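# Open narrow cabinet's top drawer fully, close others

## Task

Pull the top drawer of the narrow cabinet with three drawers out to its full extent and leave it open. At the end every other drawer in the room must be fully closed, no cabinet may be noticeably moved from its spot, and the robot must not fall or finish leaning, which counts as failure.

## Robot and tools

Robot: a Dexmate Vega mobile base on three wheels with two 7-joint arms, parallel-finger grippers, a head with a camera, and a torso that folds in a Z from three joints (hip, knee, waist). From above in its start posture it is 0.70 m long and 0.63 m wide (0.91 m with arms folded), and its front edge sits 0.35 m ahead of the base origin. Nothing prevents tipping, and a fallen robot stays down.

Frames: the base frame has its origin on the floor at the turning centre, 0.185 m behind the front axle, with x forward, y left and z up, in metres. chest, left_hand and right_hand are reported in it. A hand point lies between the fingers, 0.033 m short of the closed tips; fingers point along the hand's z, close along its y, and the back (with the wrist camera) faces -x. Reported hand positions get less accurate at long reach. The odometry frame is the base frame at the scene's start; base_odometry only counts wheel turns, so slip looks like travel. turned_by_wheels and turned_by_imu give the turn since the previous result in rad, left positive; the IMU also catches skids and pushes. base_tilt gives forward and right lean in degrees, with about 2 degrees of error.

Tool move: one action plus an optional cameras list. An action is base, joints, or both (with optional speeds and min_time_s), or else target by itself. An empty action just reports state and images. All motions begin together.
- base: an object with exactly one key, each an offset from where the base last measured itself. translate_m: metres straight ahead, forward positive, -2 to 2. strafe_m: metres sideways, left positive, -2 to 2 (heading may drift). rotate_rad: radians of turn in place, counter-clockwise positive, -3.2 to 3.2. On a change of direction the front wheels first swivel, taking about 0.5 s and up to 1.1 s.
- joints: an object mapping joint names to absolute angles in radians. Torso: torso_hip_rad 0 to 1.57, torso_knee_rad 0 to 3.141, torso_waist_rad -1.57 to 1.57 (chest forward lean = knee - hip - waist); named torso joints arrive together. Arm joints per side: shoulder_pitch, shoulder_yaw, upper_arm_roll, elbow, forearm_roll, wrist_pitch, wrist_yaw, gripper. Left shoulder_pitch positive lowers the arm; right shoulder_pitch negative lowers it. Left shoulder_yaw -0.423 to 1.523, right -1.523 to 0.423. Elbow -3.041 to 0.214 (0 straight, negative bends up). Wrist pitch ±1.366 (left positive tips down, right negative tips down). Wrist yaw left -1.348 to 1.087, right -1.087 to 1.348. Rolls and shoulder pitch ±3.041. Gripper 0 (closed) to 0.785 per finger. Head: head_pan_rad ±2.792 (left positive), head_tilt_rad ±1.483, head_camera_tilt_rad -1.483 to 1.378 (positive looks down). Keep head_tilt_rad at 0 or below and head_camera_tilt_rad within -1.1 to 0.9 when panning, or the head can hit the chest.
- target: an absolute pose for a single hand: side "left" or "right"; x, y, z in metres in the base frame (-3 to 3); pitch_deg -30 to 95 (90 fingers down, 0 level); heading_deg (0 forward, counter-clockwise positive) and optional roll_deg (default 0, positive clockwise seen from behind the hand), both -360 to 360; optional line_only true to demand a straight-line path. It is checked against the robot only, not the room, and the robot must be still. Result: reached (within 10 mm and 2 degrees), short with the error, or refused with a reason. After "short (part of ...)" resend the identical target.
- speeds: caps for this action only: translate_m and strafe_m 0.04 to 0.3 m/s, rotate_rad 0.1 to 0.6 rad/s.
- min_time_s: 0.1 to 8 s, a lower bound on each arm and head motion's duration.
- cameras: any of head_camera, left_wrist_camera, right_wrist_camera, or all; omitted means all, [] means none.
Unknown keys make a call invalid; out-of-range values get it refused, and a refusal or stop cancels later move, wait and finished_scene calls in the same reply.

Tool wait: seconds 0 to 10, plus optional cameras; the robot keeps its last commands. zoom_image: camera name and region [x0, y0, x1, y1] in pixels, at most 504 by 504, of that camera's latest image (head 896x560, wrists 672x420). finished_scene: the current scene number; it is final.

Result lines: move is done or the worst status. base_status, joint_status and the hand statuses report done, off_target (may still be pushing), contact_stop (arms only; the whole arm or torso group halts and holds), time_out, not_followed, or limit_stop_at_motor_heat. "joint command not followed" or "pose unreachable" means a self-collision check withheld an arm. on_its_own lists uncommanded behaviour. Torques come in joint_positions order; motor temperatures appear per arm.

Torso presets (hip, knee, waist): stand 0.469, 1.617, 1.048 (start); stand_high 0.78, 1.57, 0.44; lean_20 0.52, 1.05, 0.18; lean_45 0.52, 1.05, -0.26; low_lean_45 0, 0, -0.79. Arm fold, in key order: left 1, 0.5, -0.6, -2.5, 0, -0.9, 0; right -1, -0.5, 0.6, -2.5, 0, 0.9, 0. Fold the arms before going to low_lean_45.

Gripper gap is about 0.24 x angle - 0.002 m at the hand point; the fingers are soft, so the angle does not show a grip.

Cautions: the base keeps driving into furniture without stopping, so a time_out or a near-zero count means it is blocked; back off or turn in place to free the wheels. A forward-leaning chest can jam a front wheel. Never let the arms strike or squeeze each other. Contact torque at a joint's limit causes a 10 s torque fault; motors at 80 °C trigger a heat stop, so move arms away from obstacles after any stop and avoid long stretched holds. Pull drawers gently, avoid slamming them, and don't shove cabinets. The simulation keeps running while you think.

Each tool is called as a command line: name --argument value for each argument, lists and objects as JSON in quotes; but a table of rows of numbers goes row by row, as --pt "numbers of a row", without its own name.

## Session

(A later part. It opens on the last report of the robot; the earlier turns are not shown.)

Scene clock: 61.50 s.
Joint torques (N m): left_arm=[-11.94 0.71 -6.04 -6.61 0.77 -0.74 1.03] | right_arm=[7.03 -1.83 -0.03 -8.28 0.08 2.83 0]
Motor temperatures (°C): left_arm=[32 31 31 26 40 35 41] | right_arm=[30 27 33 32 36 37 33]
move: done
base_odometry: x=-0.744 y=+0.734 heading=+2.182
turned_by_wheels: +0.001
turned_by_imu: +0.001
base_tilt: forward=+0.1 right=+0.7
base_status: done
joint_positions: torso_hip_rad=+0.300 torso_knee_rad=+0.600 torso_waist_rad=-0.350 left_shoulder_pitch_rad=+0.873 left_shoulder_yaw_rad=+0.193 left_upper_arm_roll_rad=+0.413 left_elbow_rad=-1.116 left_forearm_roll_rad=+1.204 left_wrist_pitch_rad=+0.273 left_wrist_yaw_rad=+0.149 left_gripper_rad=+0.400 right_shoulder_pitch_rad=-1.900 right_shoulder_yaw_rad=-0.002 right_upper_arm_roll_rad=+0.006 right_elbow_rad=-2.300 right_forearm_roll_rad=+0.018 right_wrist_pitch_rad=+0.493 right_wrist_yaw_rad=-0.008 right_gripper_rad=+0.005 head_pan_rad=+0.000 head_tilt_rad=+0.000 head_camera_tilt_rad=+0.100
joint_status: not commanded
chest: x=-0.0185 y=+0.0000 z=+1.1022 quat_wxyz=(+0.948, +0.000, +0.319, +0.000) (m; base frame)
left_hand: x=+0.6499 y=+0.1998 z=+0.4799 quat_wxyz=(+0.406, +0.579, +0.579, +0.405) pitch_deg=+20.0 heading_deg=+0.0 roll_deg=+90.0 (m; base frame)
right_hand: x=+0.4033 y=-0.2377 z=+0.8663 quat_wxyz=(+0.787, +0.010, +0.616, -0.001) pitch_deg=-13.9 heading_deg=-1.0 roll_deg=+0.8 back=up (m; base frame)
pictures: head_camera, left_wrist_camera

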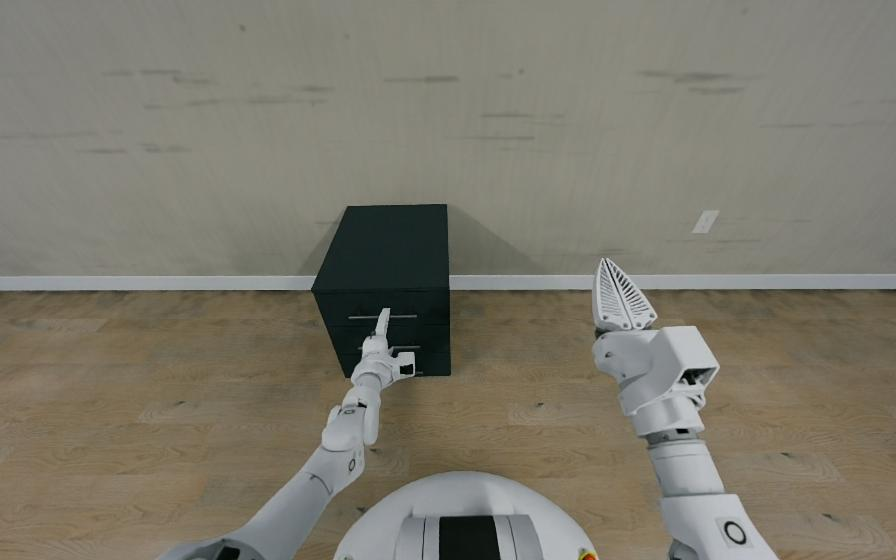

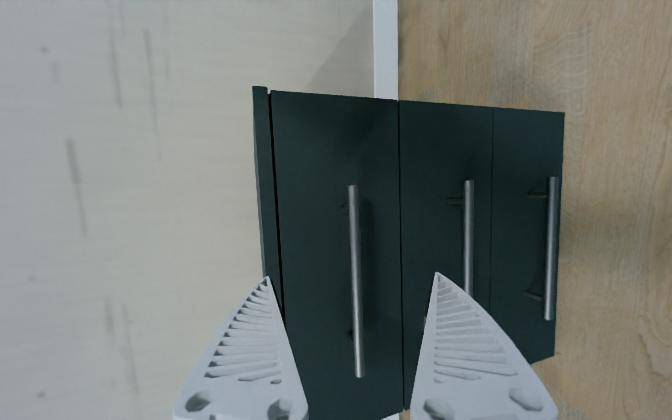

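move --target '{"side": "left", "x": 0.65, "y": 0.2, "z": 0.442, "pitch_deg": 20, "heading_deg": 0, "roll_deg": 90}' --cameras '[]'

move --base '{"translate_m": 0.112}' --speeds '{"translate_m": 0.06}' --cameras '["left_wrist_camera", "head_camera"]'

Scene clock: 64.37 s.
Joint torques (N m): left_arm=[-23.07 -4.8 -0.52 -6.22 0.3 -0.56 1.64] | right_arm=[7.39 -1.45 0.69 -7.78 0.06 3.27 0]
Motor temperatures (°C): left_arm=[32 31 31 26 40 35 41] | right_arm=[30 27 33 32 36 37 33]
move: done
base_odometry: x=-0.744 y=+0.734 heading=+2.182
turned_by_wheels: +0.000
turned_by_imu: +0.000
base_tilt: forward=+0.1 right=+0.8
base_status: not commanded
joint_positions: torso_hip_rad=+0.300 torso_knee_rad=+0.600 torso_waist_rad=-0.350 left_shoulder_pitch_rad=+0.762 left_shoulder_yaw_rad=+0.130 left_upper_arm_roll_rad=+0.427 left_elbow_rad=-0.808 left_forearm_roll_rad=+1.175 left_wrist_pitch_rad=+0.209 left_wrist_yaw_rad=+0.324 left_gripper_rad=+0.400 right_shoulder_pitch_rad=-1.900 right_shoulder_yaw_rad=-0.002 right_upper_arm_roll_rad=+0.006 right_elbow_rad=-2.300 right_forearm_roll_rad=+0.018 right_wrist_pitch_rad=+0.493 right_wrist_yaw_rad=-0.008 right_gripper_rad=+0.005 head_pan_rad=+0.000 head_tilt_rad=+0.000 head_camera_tilt_rad=+0.100
joint_status: not commanded
chest: x=-0.0185 y=+0.0000 z=+1.1022 quat_wxyz=(+0.948, +0.000, +0.319, +0.000) (m; base frame)
left_hand: x=+0.6499 y=+0.2002 z=+0.4422 quat_wxyz=(+0.405, +0.579, +0.579, +0.406) pitch_deg=+20.0 heading_deg=+0.0 roll_deg=-90.0 (m; base frame)
left_hand_status: reached (straight line, planned for 1.3 s): 0 mm and 0.0 deg off.
right_hand: x=+0.4033 y=-0.2377 z=+0.8663 quat_wxyz=(+0.787, +0.010, +0.616, -0.001) pitch_deg=-13.9 heading_deg=-1.0 roll_deg=+0.8 back=up (m; base frame)
pictures: none
No camera images: "cameras" was empty.

Scene clock: 66.77 s.
Joint torques (N m): left_arm=[-22.4 -4.55 -1.93 -4.27 -0.13 -0.32 -0.34] | right_arm=[7.15 -1.89 0.55 -8.74 -0.08 3.56 0.05]
Motor temperatures (°C): left_arm=[32 31 31 26 40 35 41] | right_arm=[30 27 33 32 36 37 33]
move: done
base_odometry: x=-0.808 y=+0.826 heading=+2.183
turned_by_wheels: +0.001
turned_by_imu: +0.001
base_tilt: forward=+0.0 right=+0.7
base_status: done
joint_positions: torso_hip_rad=+0.300 torso_knee_rad=+0.600 torso_waist_rad=-0.350 left_shoulder_pitch_rad=+0.760 left_shoulder_yaw_rad=+0.129 left_upper_arm_roll_rad=+0.427 left_elbow_rad=-0.804 left_forearm_roll_rad=+1.175 left_wrist_pitch_rad=+0.208 left_wrist_yaw_rad=+0.327 left_gripper_rad=+0.400 right_shoulder_pitch_rad=-1.900 right_shoulder_yaw_rad=-0.002 right_upper_arm_roll_rad=+0.006 right_elbow_rad=-2.300 right_forearm_roll_rad=+0.018 right_wrist_pitch_rad=+0.493 right_wrist_yaw_rad=-0.008 right_gripper_rad=+0.005 head_pan_rad=+0.000 head_tilt_rad=+0.000 head_camera_tilt_rad=+0.100
joint_status: not commanded
chest: x=-0.0187 y=+0.0000 z=+1.1022 quat_wxyz=(+0.948, +0.000, +0.319, +0.000) (m; base frame)
left_hand: x=+0.6499 y=+0.2001 z=+0.4422 quat_wxyz=(+0.406, +0.579, +0.579, +0.406) pitch_deg=+20.0 heading_deg=+0.0 roll_deg=-90.0 (m; base frame)
right_hand: x=+0.4032 y=-0.2377 z=+0.8664 quat_wxyz=(+0.787, +0.010, +0.616, -0.001) pitch_deg=-13.9 heading_deg=-1.0 roll_deg=+0.8 back=up (m; base frame)
pictures: head_camera, left_wrist_camera

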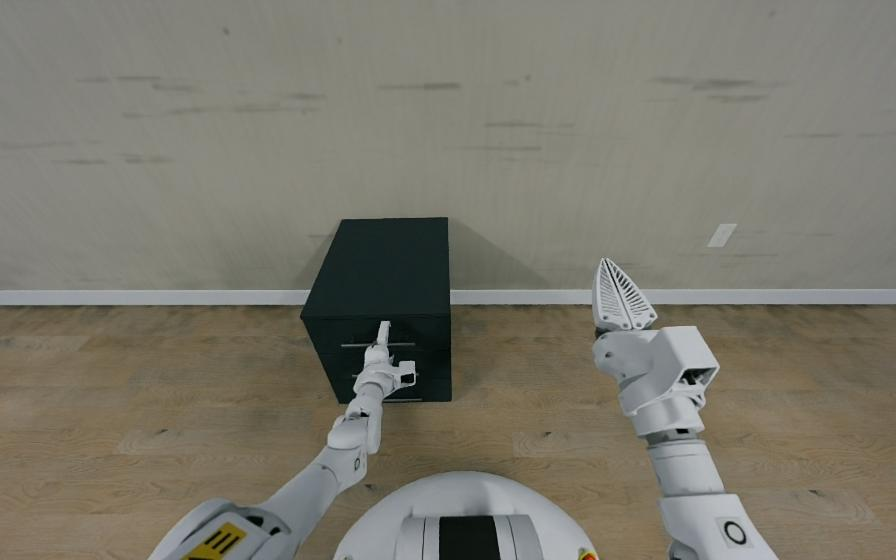

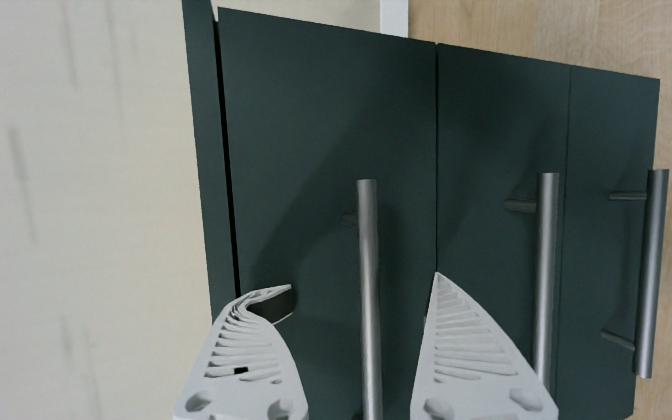

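move --base '{"translate_m": -0.015}' --speeds '{"translate_m": 0.04}' --cameras '[]'

move --joints '{"left_gripper_rad": 0.0}' --cameras '["left_wrist_camera"]'

move --base '{"translate_m": -0.15}' --speeds '{"translate_m": 0.08}'

Scene clock: 68.10 s.
Joint torques (N m): left_arm=[-22.46 -3.18 -1.63 -9.13 1.02 -0.2 2.73] | right_arm=[7.6 -0.96 0.66 -8.92 0.25 2.33 -0.15]
Motor temperatures (°C): left_arm=[32 31 31 26 40 35 41] | right_arm=[30 27 33 32 36 37 33]
move: done
base_odometry: x=-0.799 y=+0.814 heading=+2.183
turned_by_wheels: +0.001
turned_by_imu: +0.001
base_tilt: forward=+0.1 right=+0.7
base_status: done
joint_positions: torso_hip_rad=+0.300 torso_knee_rad=+0.600 torso_waist_rad=-0.350 left_shoulder_pitch_rad=+0.760 left_shoulder_yaw_rad=+0.129 left_upper_arm_roll_rad=+0.427 left_elbow_rad=-0.804 left_forearm_roll_rad=+1.174 left_wrist_pitch_rad=+0.208 left_wrist_yaw_rad=+0.326 left_gripper_rad=+0.400 right_shoulder_pitch_rad=-1.900 right_shoulder_yaw_rad=-0.002 right_upper_arm_roll_rad=+0.006 right_elbow_rad=-2.300 right_forearm_roll_rad=+0.018 right_wrist_pitch_rad=+0.493 right_wrist_yaw_rad=-0.008 right_gripper_rad=+0.005 head_pan_rad=+0.000 head_tilt_rad=+0.000 head_camera_tilt_rad=+0.100
joint_status: not commanded
chest: x=-0.0185 y=+0.0000 z=+1.1022 quat_wxyz=(+0.948, +0.000, +0.319, +0.000) (m; base frame)
left_hand: x=+0.6495 y=+0.2002 z=+0.4413 quat_wxyz=(+0.405, +0.579, +0.580, +0.405) pitch_deg=+20.1 heading_deg=+0.0 roll_deg=-90.0 (m; base frame)
right_hand: x=+0.4032 y=-0.2377 z=+0.8663 quat_wxyz=(+0.787, +0.010, +0.616, -0.001) pitch_deg=-13.9 heading_deg=-1.0 roll_deg=+0.8 back=up (m; base frame)
pictures: none
No camera images: "cameras" was empty.

Scene clock: 69.10 s.
Joint torques (N m): left_arm=[-21.5 -1.4 -1.94 -7.82 0.94 -0.26 2.54] | right_arm=[6.94 -1.86 1.23 -9.12 -0.07 2.93 0.13]
Motor temperatures (°C): left_arm=[32 31 31 26 40 35 41] | right_arm=[30 27 33 32 36 37 33]
move: done
base_odometry: x=-0.799 y=+0.814 heading=+2.183
turned_by_wheels: +0.000
turned_by_imu: +0.000
base_tilt: forward=+0.1 right=+0.8
base_status: not commanded
joint_positions: torso_hip_rad=+0.300 torso_knee_rad=+0.600 torso_waist_rad=-0.350 left_shoulder_pitch_rad=+0.760 left_shoulder_yaw_rad=+0.129 left_upper_arm_roll_rad=+0.427 left_elbow_rad=-0.804 left_forearm_roll_rad=+1.174 left_wrist_pitch_rad=+0.208 left_wrist_yaw_rad=+0.326 left_gripper_rad=+0.000 right_shoulder_pitch_rad=-1.900 right_shoulder_yaw_rad=-0.002 right_upper_arm_roll_rad=+0.006 right_elbow_rad=-2.300 right_forearm_roll_rad=+0.018 right_wrist_pitch_rad=+0.493 right_wrist_yaw_rad=-0.008 right_gripper_rad=+0.005 head_pan_rad=+0.000 head_tilt_rad=+0.000 head_camera_tilt_rad=+0.100
joint_status: all done
chest: x=-0.0185 y=+0.0000 z=+1.1022 quat_wxyz=(+0.948, +0.000, +0.319, +0.000) (m; base frame)
left_hand: x=+0.6497 y=+0.2002 z=+0.4415 quat_wxyz=(+0.405, +0.579, +0.579, +0.405) pitch_deg=+20.1 heading_deg=+0.0 roll_deg=-90.0 (m; base frame)
right_hand: x=+0.4033 y=-0.2377 z=+0.8663 quat_wxyz=(+0.787, +0.010, +0.616, -0.001) pitch_deg=-13.9 heading_deg=-1.0 roll_deg=+0.8 back=up (m; base frame)
pictures: left_wrist_camera

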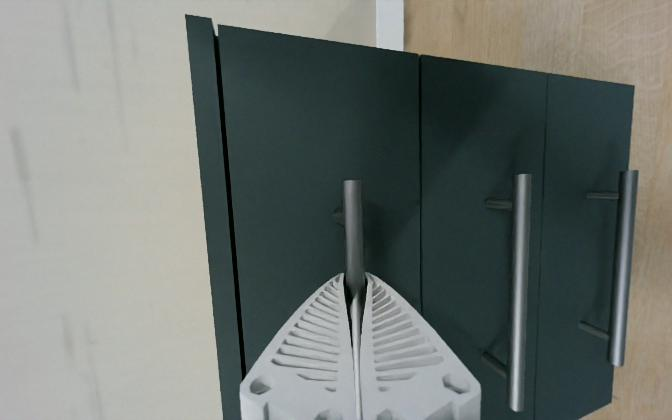

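Scene clock: 71.70 s.
Joint torques (N m): left_arm=[-23.23 -2.07 -1.7 -7.9 1.11 -0.66 2.48] | right_arm=[6.71 -1.58 0.08 -8.84 0.03 3.41 -0.02]
Motor temperatures (°C): left_arm=[32 31 31 26 40 35 41] | right_arm=[30 27 33 32 36 37 33]
move: done
base_odometry: x=-0.714 y=+0.691 heading=+2.182
turned_by_wheels: -0.001
turned_by_imu: -0.002
base_tilt: forward=+0.1 right=+0.8
base_status: done
joint_positions: torso_hip_rad=+0.300 torso_knee_rad=+0.600 torso_waist_rad=-0.350 left_shoulder_pitch_rad=+0.760 left_shoulder_yaw_rad=+0.129 left_upper_arm_roll_rad=+0.427 left_elbow_rad=-0.804 left_forearm_roll_rad=+1.174 left_wrist_pitch_rad=+0.208 left_wrist_yaw_rad=+0.326 left_gripper_rad=+0.000 right_shoulder_pitch_rad=-1.900 right_shoulder_yaw_rad=-0.002 right_upper_arm_roll_rad=+0.006 right_elbow_rad=-2.300 right_forearm_roll_rad=+0.018 right_wrist_pitch_rad=+0.493 right_wrist_yaw_rad=-0.008 right_gripper_rad=+0.005 head_pan_rad=+0.000 head_tilt_rad=+0.000 head_camera_tilt_rad=+0.100
joint_status: not commanded
chest: x=-0.0185 y=+0.0000 z=+1.1022 quat_wxyz=(+0.948, +0.000, +0.319, +0.000) (m; base frame)
left_hand: x=+0.6496 y=+0.2003 z=+0.4414 quat_wxyz=(+0.405, +0.579, +0.580, +0.405) pitch_deg=+20.1 heading_deg=+0.0 roll_deg=-90.0 (m; base frame)
right_hand: x=+0.4033 y=-0.2377 z=+0.8662 quat_wxyz=(+0.787, +0.010, +0.616, -0.001) pitch_deg=-13.9 heading_deg=-1.0 roll_deg=+0.8 back=up (m; base frame)
pictures: head_camera, left_wrist_camera, right_wrist_camera

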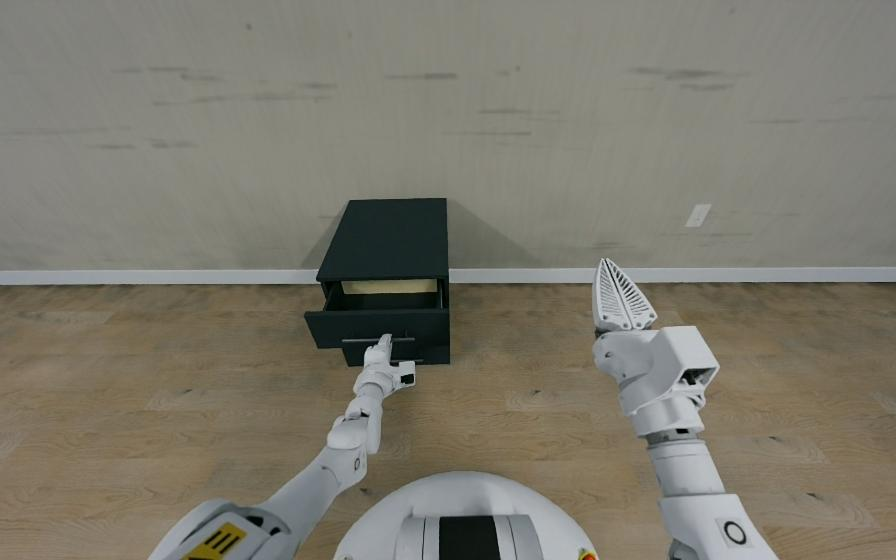

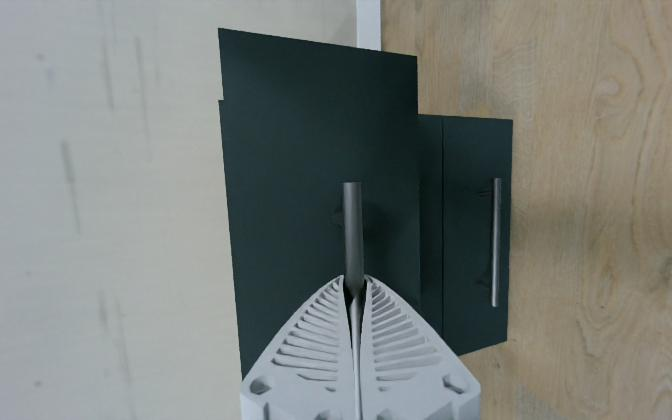

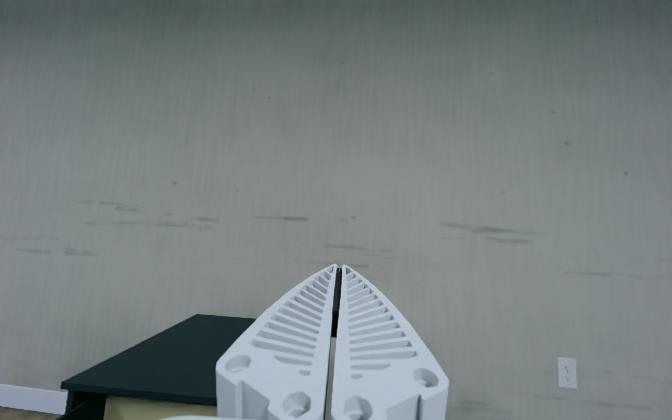

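Opens nicely. Continue pulling slowly.

move --base '{"translate_m": -0.15}' --speeds '{"translate_m": 0.08}' --cameras '["head_camera"]'

move --base '{"translate_m": -0.1}' --speeds '{"translate_m": 0.05}' --cameras '["head_camera", "left_wrist_camera"]'

Scene clock: 74.60 s.
Joint torques (N m): left_arm=[-21.2 -0.84 -1.99 -7.66 1.13 -0.09 2.32] | right_arm=[6.69 -1.78 0.23 -8.94 0.02 2.73 0.03]
Motor temperatures (°C): left_arm=[32 31 31 26 40 35 41] | right_arm=[30 27 33 32 36 37 33]
move: done
base_odometry: x=-0.628 y=+0.568 heading=+2.182
turned_by_wheels: +0.001
turned_by_imu: +0.003
base_tilt: forward=+0.0 right=+0.8
base_status: done
joint_positions: torso_hip_rad=+0.300 torso_knee_rad=+0.600 torso_waist_rad=-0.350 left_shoulder_pitch_rad=+0.760 left_shoulder_yaw_rad=+0.129 left_upper_arm_roll_rad=+0.427 left_elbow_rad=-0.804 left_forearm_roll_rad=+1.174 left_wrist_pitch_rad=+0.208 left_wrist_yaw_rad=+0.326 left_gripper_rad=+0.000 right_shoulder_pitch_rad=-1.900 right_shoulder_yaw_rad=-0.002 right_upper_arm_roll_rad=+0.006 right_elbow_rad=-2.300 right_forearm_roll_rad=+0.018 right_wrist_pitch_rad=+0.493 right_wrist_yaw_rad=-0.008 right_gripper_rad=+0.005 head_pan_rad=+0.000 head_tilt_rad=+0.000 head_camera_tilt_rad=+0.100
joint_status: not commanded
chest: x=-0.0185 y=+0.0000 z=+1.1022 quat_wxyz=(+0.948, +0.000, +0.319, +0.000) (m; base frame)
left_hand: x=+0.6496 y=+0.2003 z=+0.4414 quat_wxyz=(+0.405, +0.579, +0.580, +0.405) pitch_deg=+20.1 heading_deg=+0.0 roll_deg=-90.0 (m; base frame)
right_hand: x=+0.4033 y=-0.2377 z=+0.8662 quat_wxyz=(+0.787, +0.010, +0.616, -0.001) pitch_deg=-13.9 heading_deg=-1.0 roll_deg=+0.8 back=up (m; base frame)
pictures: head_camera

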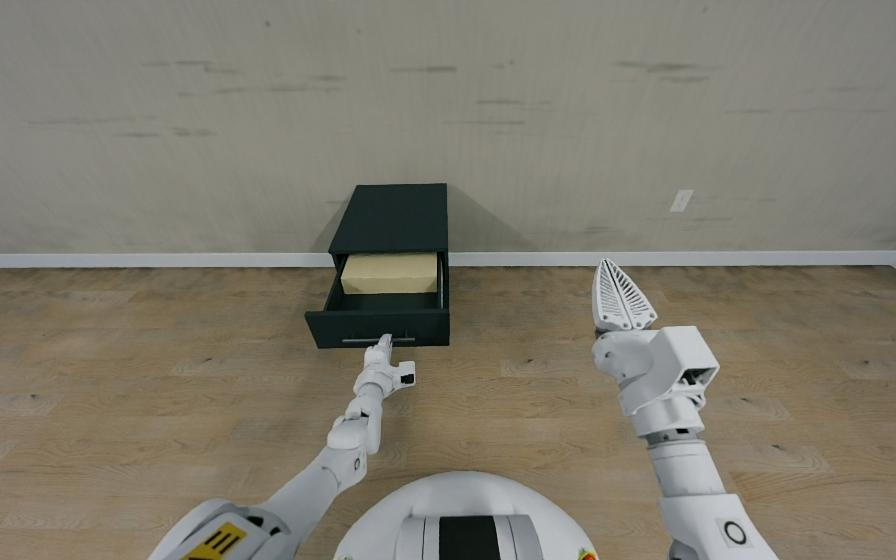

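Scene clock: 77.40 s.
Joint torques (N m): left_arm=[-16.59 -2.97 -1.21 -4.86 0.45 0.72 0.75] | right_arm=[7.23 -0.68 0.49 -8.87 0.29 3.38 -0.16]
Motor temperatures (°C): left_arm=[32 31 31 26 40 35 41] | right_arm=[30 27 33 32 36 37 33]
move: done
base_odometry: x=-0.570 y=+0.486 heading=+2.183
turned_by_wheels: +0.001
turned_by_imu: +0.001
base_tilt: forward=+0.0 right=+0.8
base_status: done
joint_positions: torso_hip_rad=+0.300 torso_knee_rad=+0.600 torso_waist_rad=-0.350 left_shoulder_pitch_rad=+0.760 left_shoulder_yaw_rad=+0.129 left_upper_arm_roll_rad=+0.427 left_elbow_rad=-0.804 left_forearm_roll_rad=+1.174 left_wrist_pitch_rad=+0.208 left_wrist_yaw_rad=+0.327 left_gripper_rad=+0.000 right_shoulder_pitch_rad=-1.900 right_shoulder_yaw_rad=-0.002 right_upper_arm_roll_rad=+0.006 right_elbow_rad=-2.300 right_forearm_roll_rad=+0.018 right_wrist_pitch_rad=+0.493 right_wrist_yaw_rad=-0.008 right_gripper_rad=+0.005 head_pan_rad=+0.000 head_tilt_rad=+0.000 head_camera_tilt_rad=+0.100
joint_status: not commanded
chest: x=-0.0186 y=+0.0000 z=+1.1022 quat_wxyz=(+0.948, +0.000, +0.319, +0.000) (m; base frame)
left_hand: x=+0.6499 y=+0.2001 z=+0.4420 quat_wxyz=(+0.405, +0.579, +0.579, +0.406) pitch_deg=+20.0 heading_deg=+0.0 roll_deg=-90.0 (m; base frame)
right_hand: x=+0.4032 y=-0.2377 z=+0.8663 quat_wxyz=(+0.787, +0.010, +0.616, -0.001) pitch_deg=-13.9 heading_deg=-1.0 roll_deg=+0.8 back=up (m; base frame)
pictures: head_camera, left_wrist_camera

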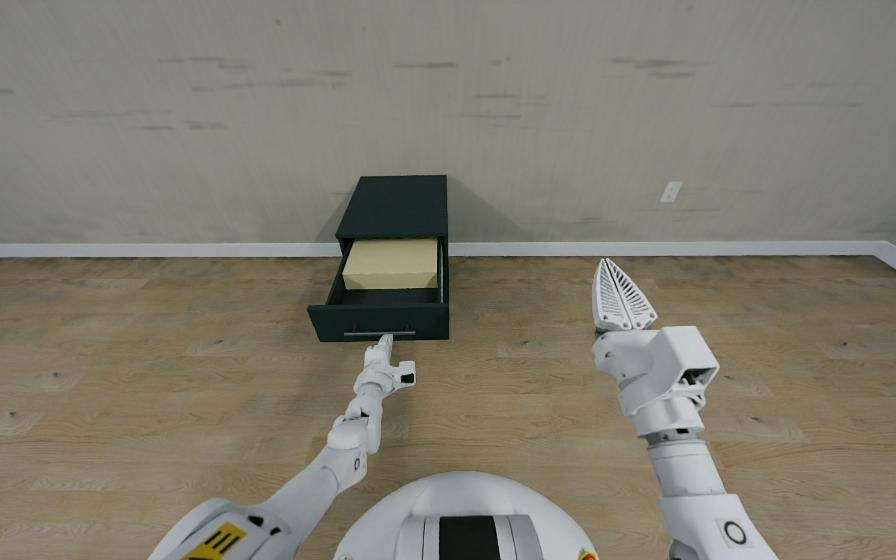

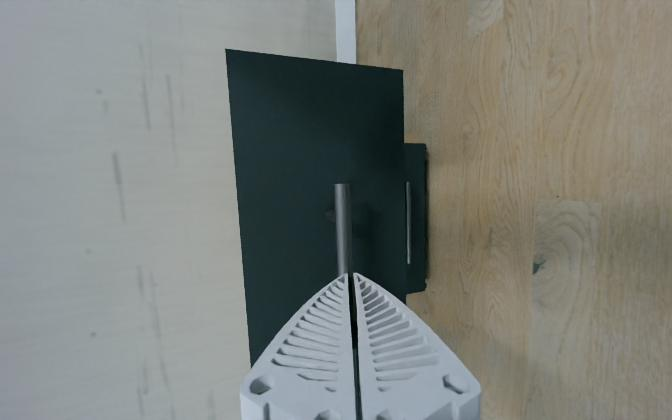

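move --joints '{"left_gripper_rad": 0.3}' --cameras '[]'

move --base '{"translate_m": 0.05}' --speeds '{"translate_m": 0.05}' --cameras '["left_wrist_camera"]'

move --joints '{"left_gripper_rad": 0.0}' --cameras '["left_wrist_camera","head_camera"]'

move --base '{"translate_m": -0.04}' --speeds '{"translate_m": 0.04}' --cameras '["left_wrist_camera","head_camera"]'

Scene clock: 78.63 s.
Joint torques (N m): left_arm=[-16.89 -1.21 -1.77 -6.15 0.53 0.24 0.87] | right_arm=[6.91 -1.89 0.92 -8.88 0.09 3.16 0.06]
Motor temperatures (°C): left_arm=[32 31 31 26 40 35 41] | right_arm=[30 27 33 32 36 37 33]
move: done
base_odometry: x=-0.570 y=+0.486 heading=+2.183
turned_by_wheels: +0.000
turned_by_imu: +0.000
base_tilt: forward=+0.0 right=+0.7
base_status: not commanded
joint_positions: torso_hip_rad=+0.300 torso_knee_rad=+0.600 torso_waist_rad=-0.350 left_shoulder_pitch_rad=+0.760 left_shoulder_yaw_rad=+0.129 left_upper_arm_roll_rad=+0.427 left_elbow_rad=-0.804 left_forearm_roll_rad=+1.174 left_wrist_pitch_rad=+0.208 left_wrist_yaw_rad=+0.327 left_gripper_rad=+0.300 right_shoulder_pitch_rad=-1.900 right_shoulder_yaw_rad=-0.002 right_upper_arm_roll_rad=+0.006 right_elbow_rad=-2.300 right_forearm_roll_rad=+0.018 right_wrist_pitch_rad=+0.493 right_wrist_yaw_rad=-0.008 right_gripper_rad=+0.005 head_pan_rad=+0.000 head_tilt_rad=+0.000 head_camera_tilt_rad=+0.100
joint_status: all done
chest: x=-0.0186 y=+0.0000 z=+1.1022 quat_wxyz=(+0.948, +0.000, +0.319, +0.000) (m; base frame)
left_hand: x=+0.6499 y=+0.2001 z=+0.4420 quat_wxyz=(+0.405, +0.579, +0.579, +0.406) pitch_deg=+20.0 heading_deg=+0.0 roll_deg=-90.0 (m; base frame)
right_hand: x=+0.4032 y=-0.2377 z=+0.8663 quat_wxyz=(+0.787, +0.010, +0.616, -0.001) pitch_deg=-13.9 heading_deg=-1.0 roll_deg=+0.8 back=up (m; base frame)
pictures: none
No camera images: "cameras" was empty.

Scene clock: 80.43 s.
Joint torques (N m): left_arm=[-18.29 -0.82 -1.86 -6.02 0.65 0.62 1.08] | right_arm=[6.55 -2.66 0.29 -9.53 0.06 3.19 -0.1]
Motor temperatures (°C): left_arm=[32 31 31 26 40 35 41] | right_arm=[30 27 33 32 36 37 33]
move: done
base_odometry: x=-0.599 y=+0.527 heading=+2.183
turned_by_wheels: +0.000
turned_by_imu: -0.001
base_tilt: forward=+0.0 right=+0.8
base_status: done
joint_positions: torso_hip_rad=+0.300 torso_knee_rad=+0.600 torso_waist_rad=-0.350 left_shoulder_pitch_rad=+0.760 left_shoulder_yaw_rad=+0.129 left_upper_arm_roll_rad=+0.427 left_elbow_rad=-0.804 left_forearm_roll_rad=+1.174 left_wrist_pitch_rad=+0.208 left_wrist_yaw_rad=+0.327 left_gripper_rad=+0.300 right_shoulder_pitch_rad=-1.900 right_shoulder_yaw_rad=-0.002 right_upper_arm_roll_rad=+0.006 right_elbow_rad=-2.300 right_forearm_roll_rad=+0.018 right_wrist_pitch_rad=+0.493 right_wrist_yaw_rad=-0.008 right_gripper_rad=+0.005 head_pan_rad=+0.000 head_tilt_rad=+0.000 head_camera_tilt_rad=+0.100
joint_status: not commanded
chest: x=-0.0185 y=+0.0000 z=+1.1022 quat_wxyz=(+0.948, +0.000, +0.319, +0.000) (m; base frame)
left_hand: x=+0.6499 y=+0.2001 z=+0.4419 quat_wxyz=(+0.405, +0.579, +0.579, +0.406) pitch_deg=+20.0 heading_deg=+0.0 roll_deg=-90.0 (m; base frame)
right_hand: x=+0.4033 y=-0.2377 z=+0.8663 quat_wxyz=(+0.787, +0.010, +0.616, -0.001) pitch_deg=-13.9 heading_deg=-1.0 roll_deg=+0.8 back=up (m; base frame)
pictures: left_wrist_camera

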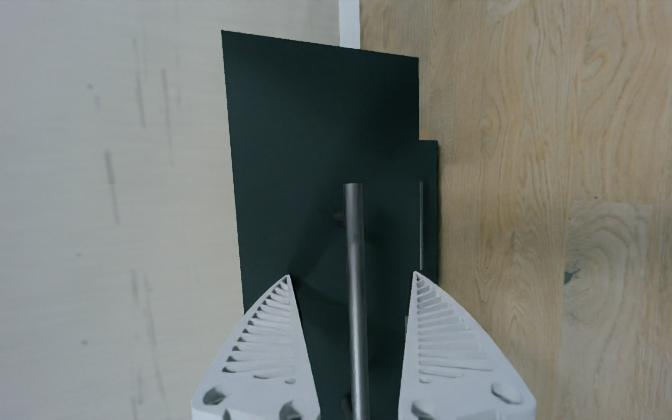

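Scene clock: 81.27 s.
Joint torques (N m): left_arm=[-19.47 -2.05 -2.48 -6.54 0.72 -0.37 2.09] | right_arm=[6.25 -1.37 0.13 -7.51 0.15 3.34 0.04]
Motor temperatures (°C): left_arm=[32 31 31 26 40 35 41] | right_arm=[30 27 33 32 36 37 33]
move: done
base_odometry: x=-0.599 y=+0.527 heading=+2.183
turned_by_wheels: +0.000
turned_by_imu: +0.000
base_tilt: forward=+0.0 right=+0.8
base_status: not commanded
joint_positions: torso_hip_rad=+0.300 torso_knee_rad=+0.600 torso_waist_rad=-0.350 left_shoulder_pitch_rad=+0.760 left_shoulder_yaw_rad=+0.129 left_upper_arm_roll_rad=+0.427 left_elbow_rad=-0.804 left_forearm_roll_rad=+1.174 left_wrist_pitch_rad=+0.208 left_wrist_yaw_rad=+0.326 left_gripper_rad=+0.000 right_shoulder_pitch_rad=-1.900 right_shoulder_yaw_rad=-0.002 right_upper_arm_roll_rad=+0.006 right_elbow_rad=-2.300 right_forearm_roll_rad=+0.018 right_wrist_pitch_rad=+0.493 right_wrist_yaw_rad=-0.008 right_gripper_rad=+0.005 head_pan_rad=+0.000 head_tilt_rad=+0.000 head_camera_tilt_rad=+0.100
joint_status: all done
chest: x=-0.0185 y=+0.0000 z=+1.1022 quat_wxyz=(+0.948, +0.000, +0.319, +0.000) (m; base frame)
left_hand: x=+0.6497 y=+0.2002 z=+0.4416 quat_wxyz=(+0.405, +0.579, +0.579, +0.405) pitch_deg=+20.1 heading_deg=+0.0 roll_deg=-90.0 (m; base frame)
right_hand: x=+0.4033 y=-0.2377 z=+0.8663 quat_wxyz=(+0.787, +0.010, +0.616, -0.001) pitch_deg=-13.9 heading_deg=-1.0 roll_deg=+0.8 back=up (m; base frame)
pictures: head_camera, left_wrist_camera

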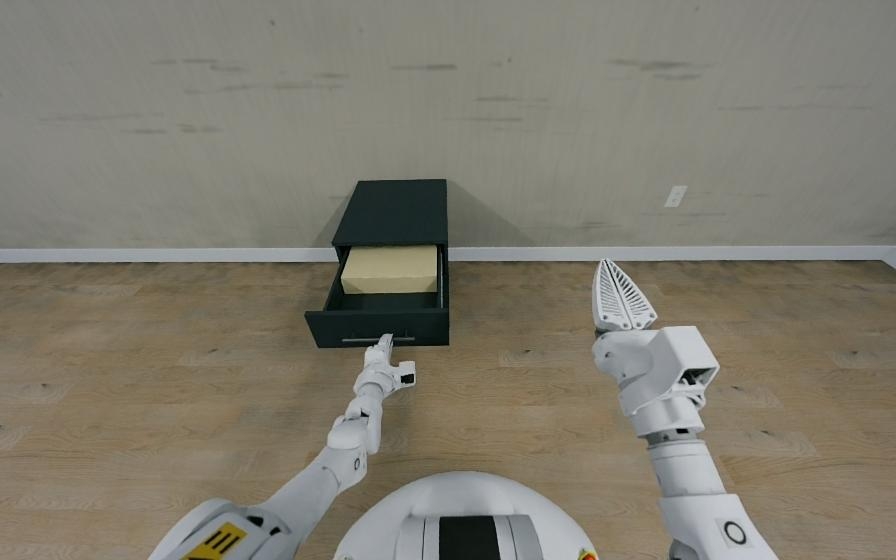

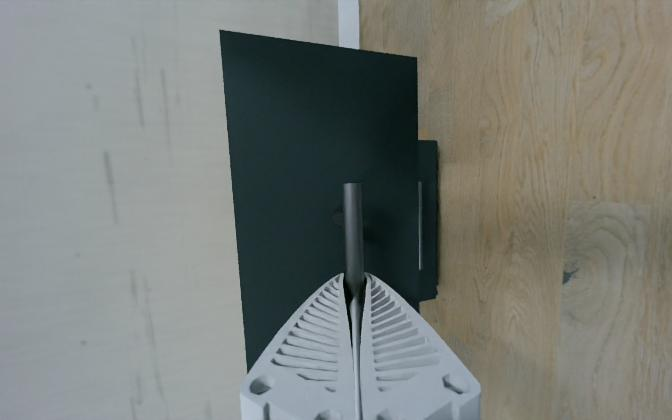

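Scene clock: 83.10 s.
Joint torques (N m): left_arm=[-17.95 -2.51 -1.74 -5.5 0.22 -0.38 1.1] | right_arm=[6.43 -2.2 0.42 -8.29 0.12 2.94 -0.16]
Motor temperatures (°C): left_arm=[32 31 31 26 40 35 41] | right_arm=[30 27 33 32 36 37 33]
move: done
base_odometry: x=-0.576 y=+0.494 heading=+2.183
turned_by_wheels: +0.001
turned_by_imu: +0.001
base_tilt: forward=+0.1 right=+0.7
base_status: done
joint_positions: torso_hip_rad=+0.300 torso_knee_rad=+0.600 torso_waist_rad=-0.350 left_shoulder_pitch_rad=+0.760 left_shoulder_yaw_rad=+0.129 left_upper_arm_roll_rad=+0.427 left_elbow_rad=-0.804 left_forearm_roll_rad=+1.174 left_wrist_pitch_rad=+0.208 left_wrist_yaw_rad=+0.327 left_gripper_rad=+0.000 right_shoulder_pitch_rad=-1.900 right_shoulder_yaw_rad=-0.002 right_upper_arm_roll_rad=+0.006 right_elbow_rad=-2.300 right_forearm_roll_rad=+0.018 right_wrist_pitch_rad=+0.493 right_wrist_yaw_rad=-0.008 right_gripper_rad=+0.005 head_pan_rad=+0.000 head_tilt_rad=+0.000 head_camera_tilt_rad=+0.100
joint_status: not commanded
chest: x=-0.0185 y=+0.0000 z=+1.1022 quat_wxyz=(+0.948, +0.000, +0.319, +0.000) (m; base frame)
left_hand: x=+0.6499 y=+0.2001 z=+0.4419 quat_wxyz=(+0.405, +0.579, +0.579, +0.406) pitch_deg=+20.0 heading_deg=+0.0 roll_deg=-90.0 (m; base frame)
right_hand: x=+0.4033 y=-0.2377 z=+0.8663 quat_wxyz=(+0.787, +0.010, +0.616, -0.001) pitch_deg=-13.9 heading_deg=-1.0 roll_deg=+0.8 back=up (m; base frame)
pictures: head_camera, left_wrist_camera

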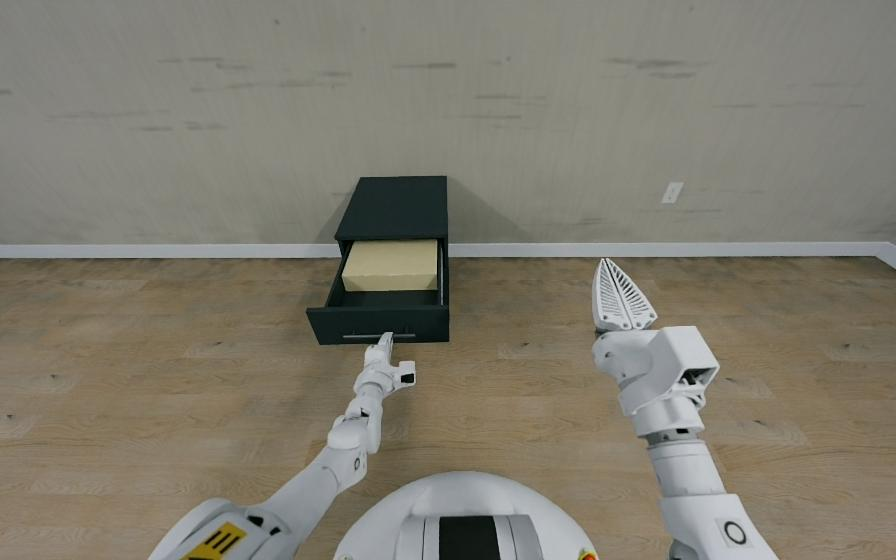

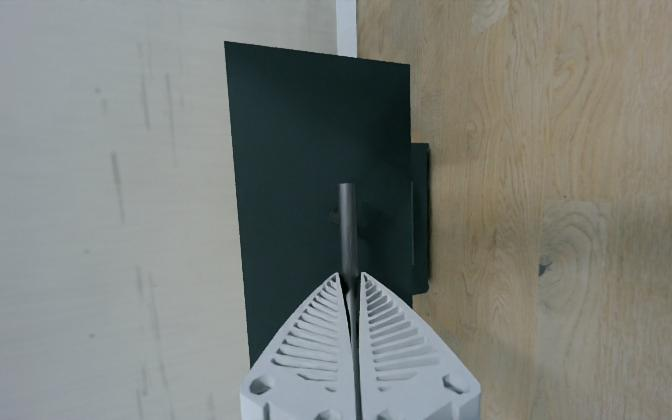

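move --joints '{"left_gripper_rad": 0.4}' --cameras '[]'

move --base '{"translate_m": -0.2}' --cameras '["head_camera"]'

finished_scene --scene 1

Scene clock: 84.60 s.
Joint torques (N m): left_arm=[-18.01 -1.9 -1.95 -4.54 0.62 0.02 1.06] | right_arm=[5.8 -2.07 0.35 -8.99 0.06 2.84 -0.14]
Motor temperatures (°C): left_arm=[32 31 31 26 40 35 41] | right_arm=[30 27 33 32 36 37 33]
move: done
base_odometry: x=-0.576 y=+0.494 heading=+2.183
turned_by_wheels: +0.000
turned_by_imu: +0.000
base_tilt: forward=+0.0 right=+0.8
base_status: not commanded
joint_positions: torso_hip_rad=+0.300 torso_knee_rad=+0.600 torso_waist_rad=-0.350 left_shoulder_pitch_rad=+0.760 left_shoulder_yaw_rad=+0.129 left_upper_arm_roll_rad=+0.427 left_elbow_rad=-0.804 left_forearm_roll_rad=+1.174 left_wrist_pitch_rad=+0.208 left_wrist_yaw_rad=+0.327 left_gripper_rad=+0.400 right_shoulder_pitch_rad=-1.900 right_shoulder_yaw_rad=-0.002 right_upper_arm_roll_rad=+0.006 right_elbow_rad=-2.300 right_forearm_roll_rad=+0.018 right_wrist_pitch_rad=+0.493 right_wrist_yaw_rad=-0.008 right_gripper_rad=+0.005 head_pan_rad=+0.000 head_tilt_rad=+0.000 head_camera_tilt_rad=+0.100
joint_status: all done
chest: x=-0.0185 y=+0.0000 z=+1.1022 quat_wxyz=(+0.948, +0.000, +0.319, +0.000) (m; base frame)
left_hand: x=+0.6499 y=+0.2001 z=+0.4419 quat_wxyz=(+0.405, +0.579, +0.579, +0.406) pitch_deg=+20.0 heading_deg=+0.0 roll_deg=-90.0 (m; base frame)
right_hand: x=+0.4033 y=-0.2377 z=+0.8663 quat_wxyz=(+0.787, +0.010, +0.616, -0.001) pitch_deg=-13.9 heading_deg=-1.0 roll_deg=+0.8 back=up (m; base frame)
pictures: none
No camera images: "cameras" was empty.

Scene clock: 86.90 s.
Joint torques (N m): left_arm=[-18.49 -2.51 -2.82 -4.74 0.64 -0.5 0.89] | right_arm=[6.33 -2.64 0.79 -8.11 0.17 3.41 0.12]
Motor temperatures (°C): left_arm=[32 31 31 26 40 35 41] | right_arm=[30 27 33 32 36 37 33]
move: done
base_odometry: x=-0.461 y=+0.331 heading=+2.184
turned_by_wheels: +0.001
turned_by_imu: +0.002
base_tilt: forward=+0.0 right=+0.7
base_status: done
joint_positions: torso_hip_rad=+0.300 torso_knee_rad=+0.600 torso_waist_rad=-0.350 left_shoulder_pitch_rad=+0.760 left_shoulder_yaw_rad=+0.129 left_upper_arm_roll_rad=+0.427 left_elbow_rad=-0.804 left_forearm_roll_rad=+1.174 left_wrist_pitch_rad=+0.208 left_wrist_yaw_rad=+0.327 left_gripper_rad=+0.400 right_shoulder_pitch_rad=-1.900 right_shoulder_yaw_rad=-0.002 right_upper_arm_roll_rad=+0.006 right_elbow_rad=-2.300 right_forearm_roll_rad=+0.018 right_wrist_pitch_rad=+0.493 right_wrist_yaw_rad=-0.008 right_gripper_rad=+0.005 head_pan_rad=+0.000 head_tilt_rad=+0.000 head_camera_tilt_rad=+0.100
joint_status: not commanded
chest: x=-0.0186 y=+0.0000 z=+1.1022 quat_wxyz=(+0.948, +0.000, +0.319, +0.000) (m; base frame)
left_hand: x=+0.6499 y=+0.2001 z=+0.4419 quat_wxyz=(+0.405, +0.579, +0.579, +0.406) pitch_deg=+20.0 heading_deg=+0.0 roll_deg=-90.0 (m; base frame)
right_hand: x=+0.4032 y=-0.2377 z=+0.8663 quat_wxyz=(+0.787, +0.010, +0.616, -0.001) pitch_deg=-13.9 heading_deg=-1.0 roll_deg=+0.8 back=up (m; base frame)
pictures: head_camera

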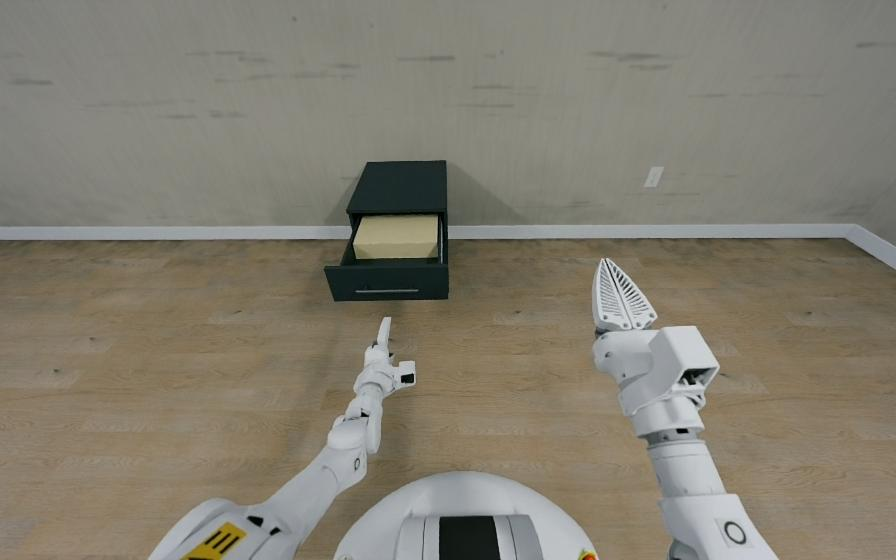

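The scene is finished: the task was done.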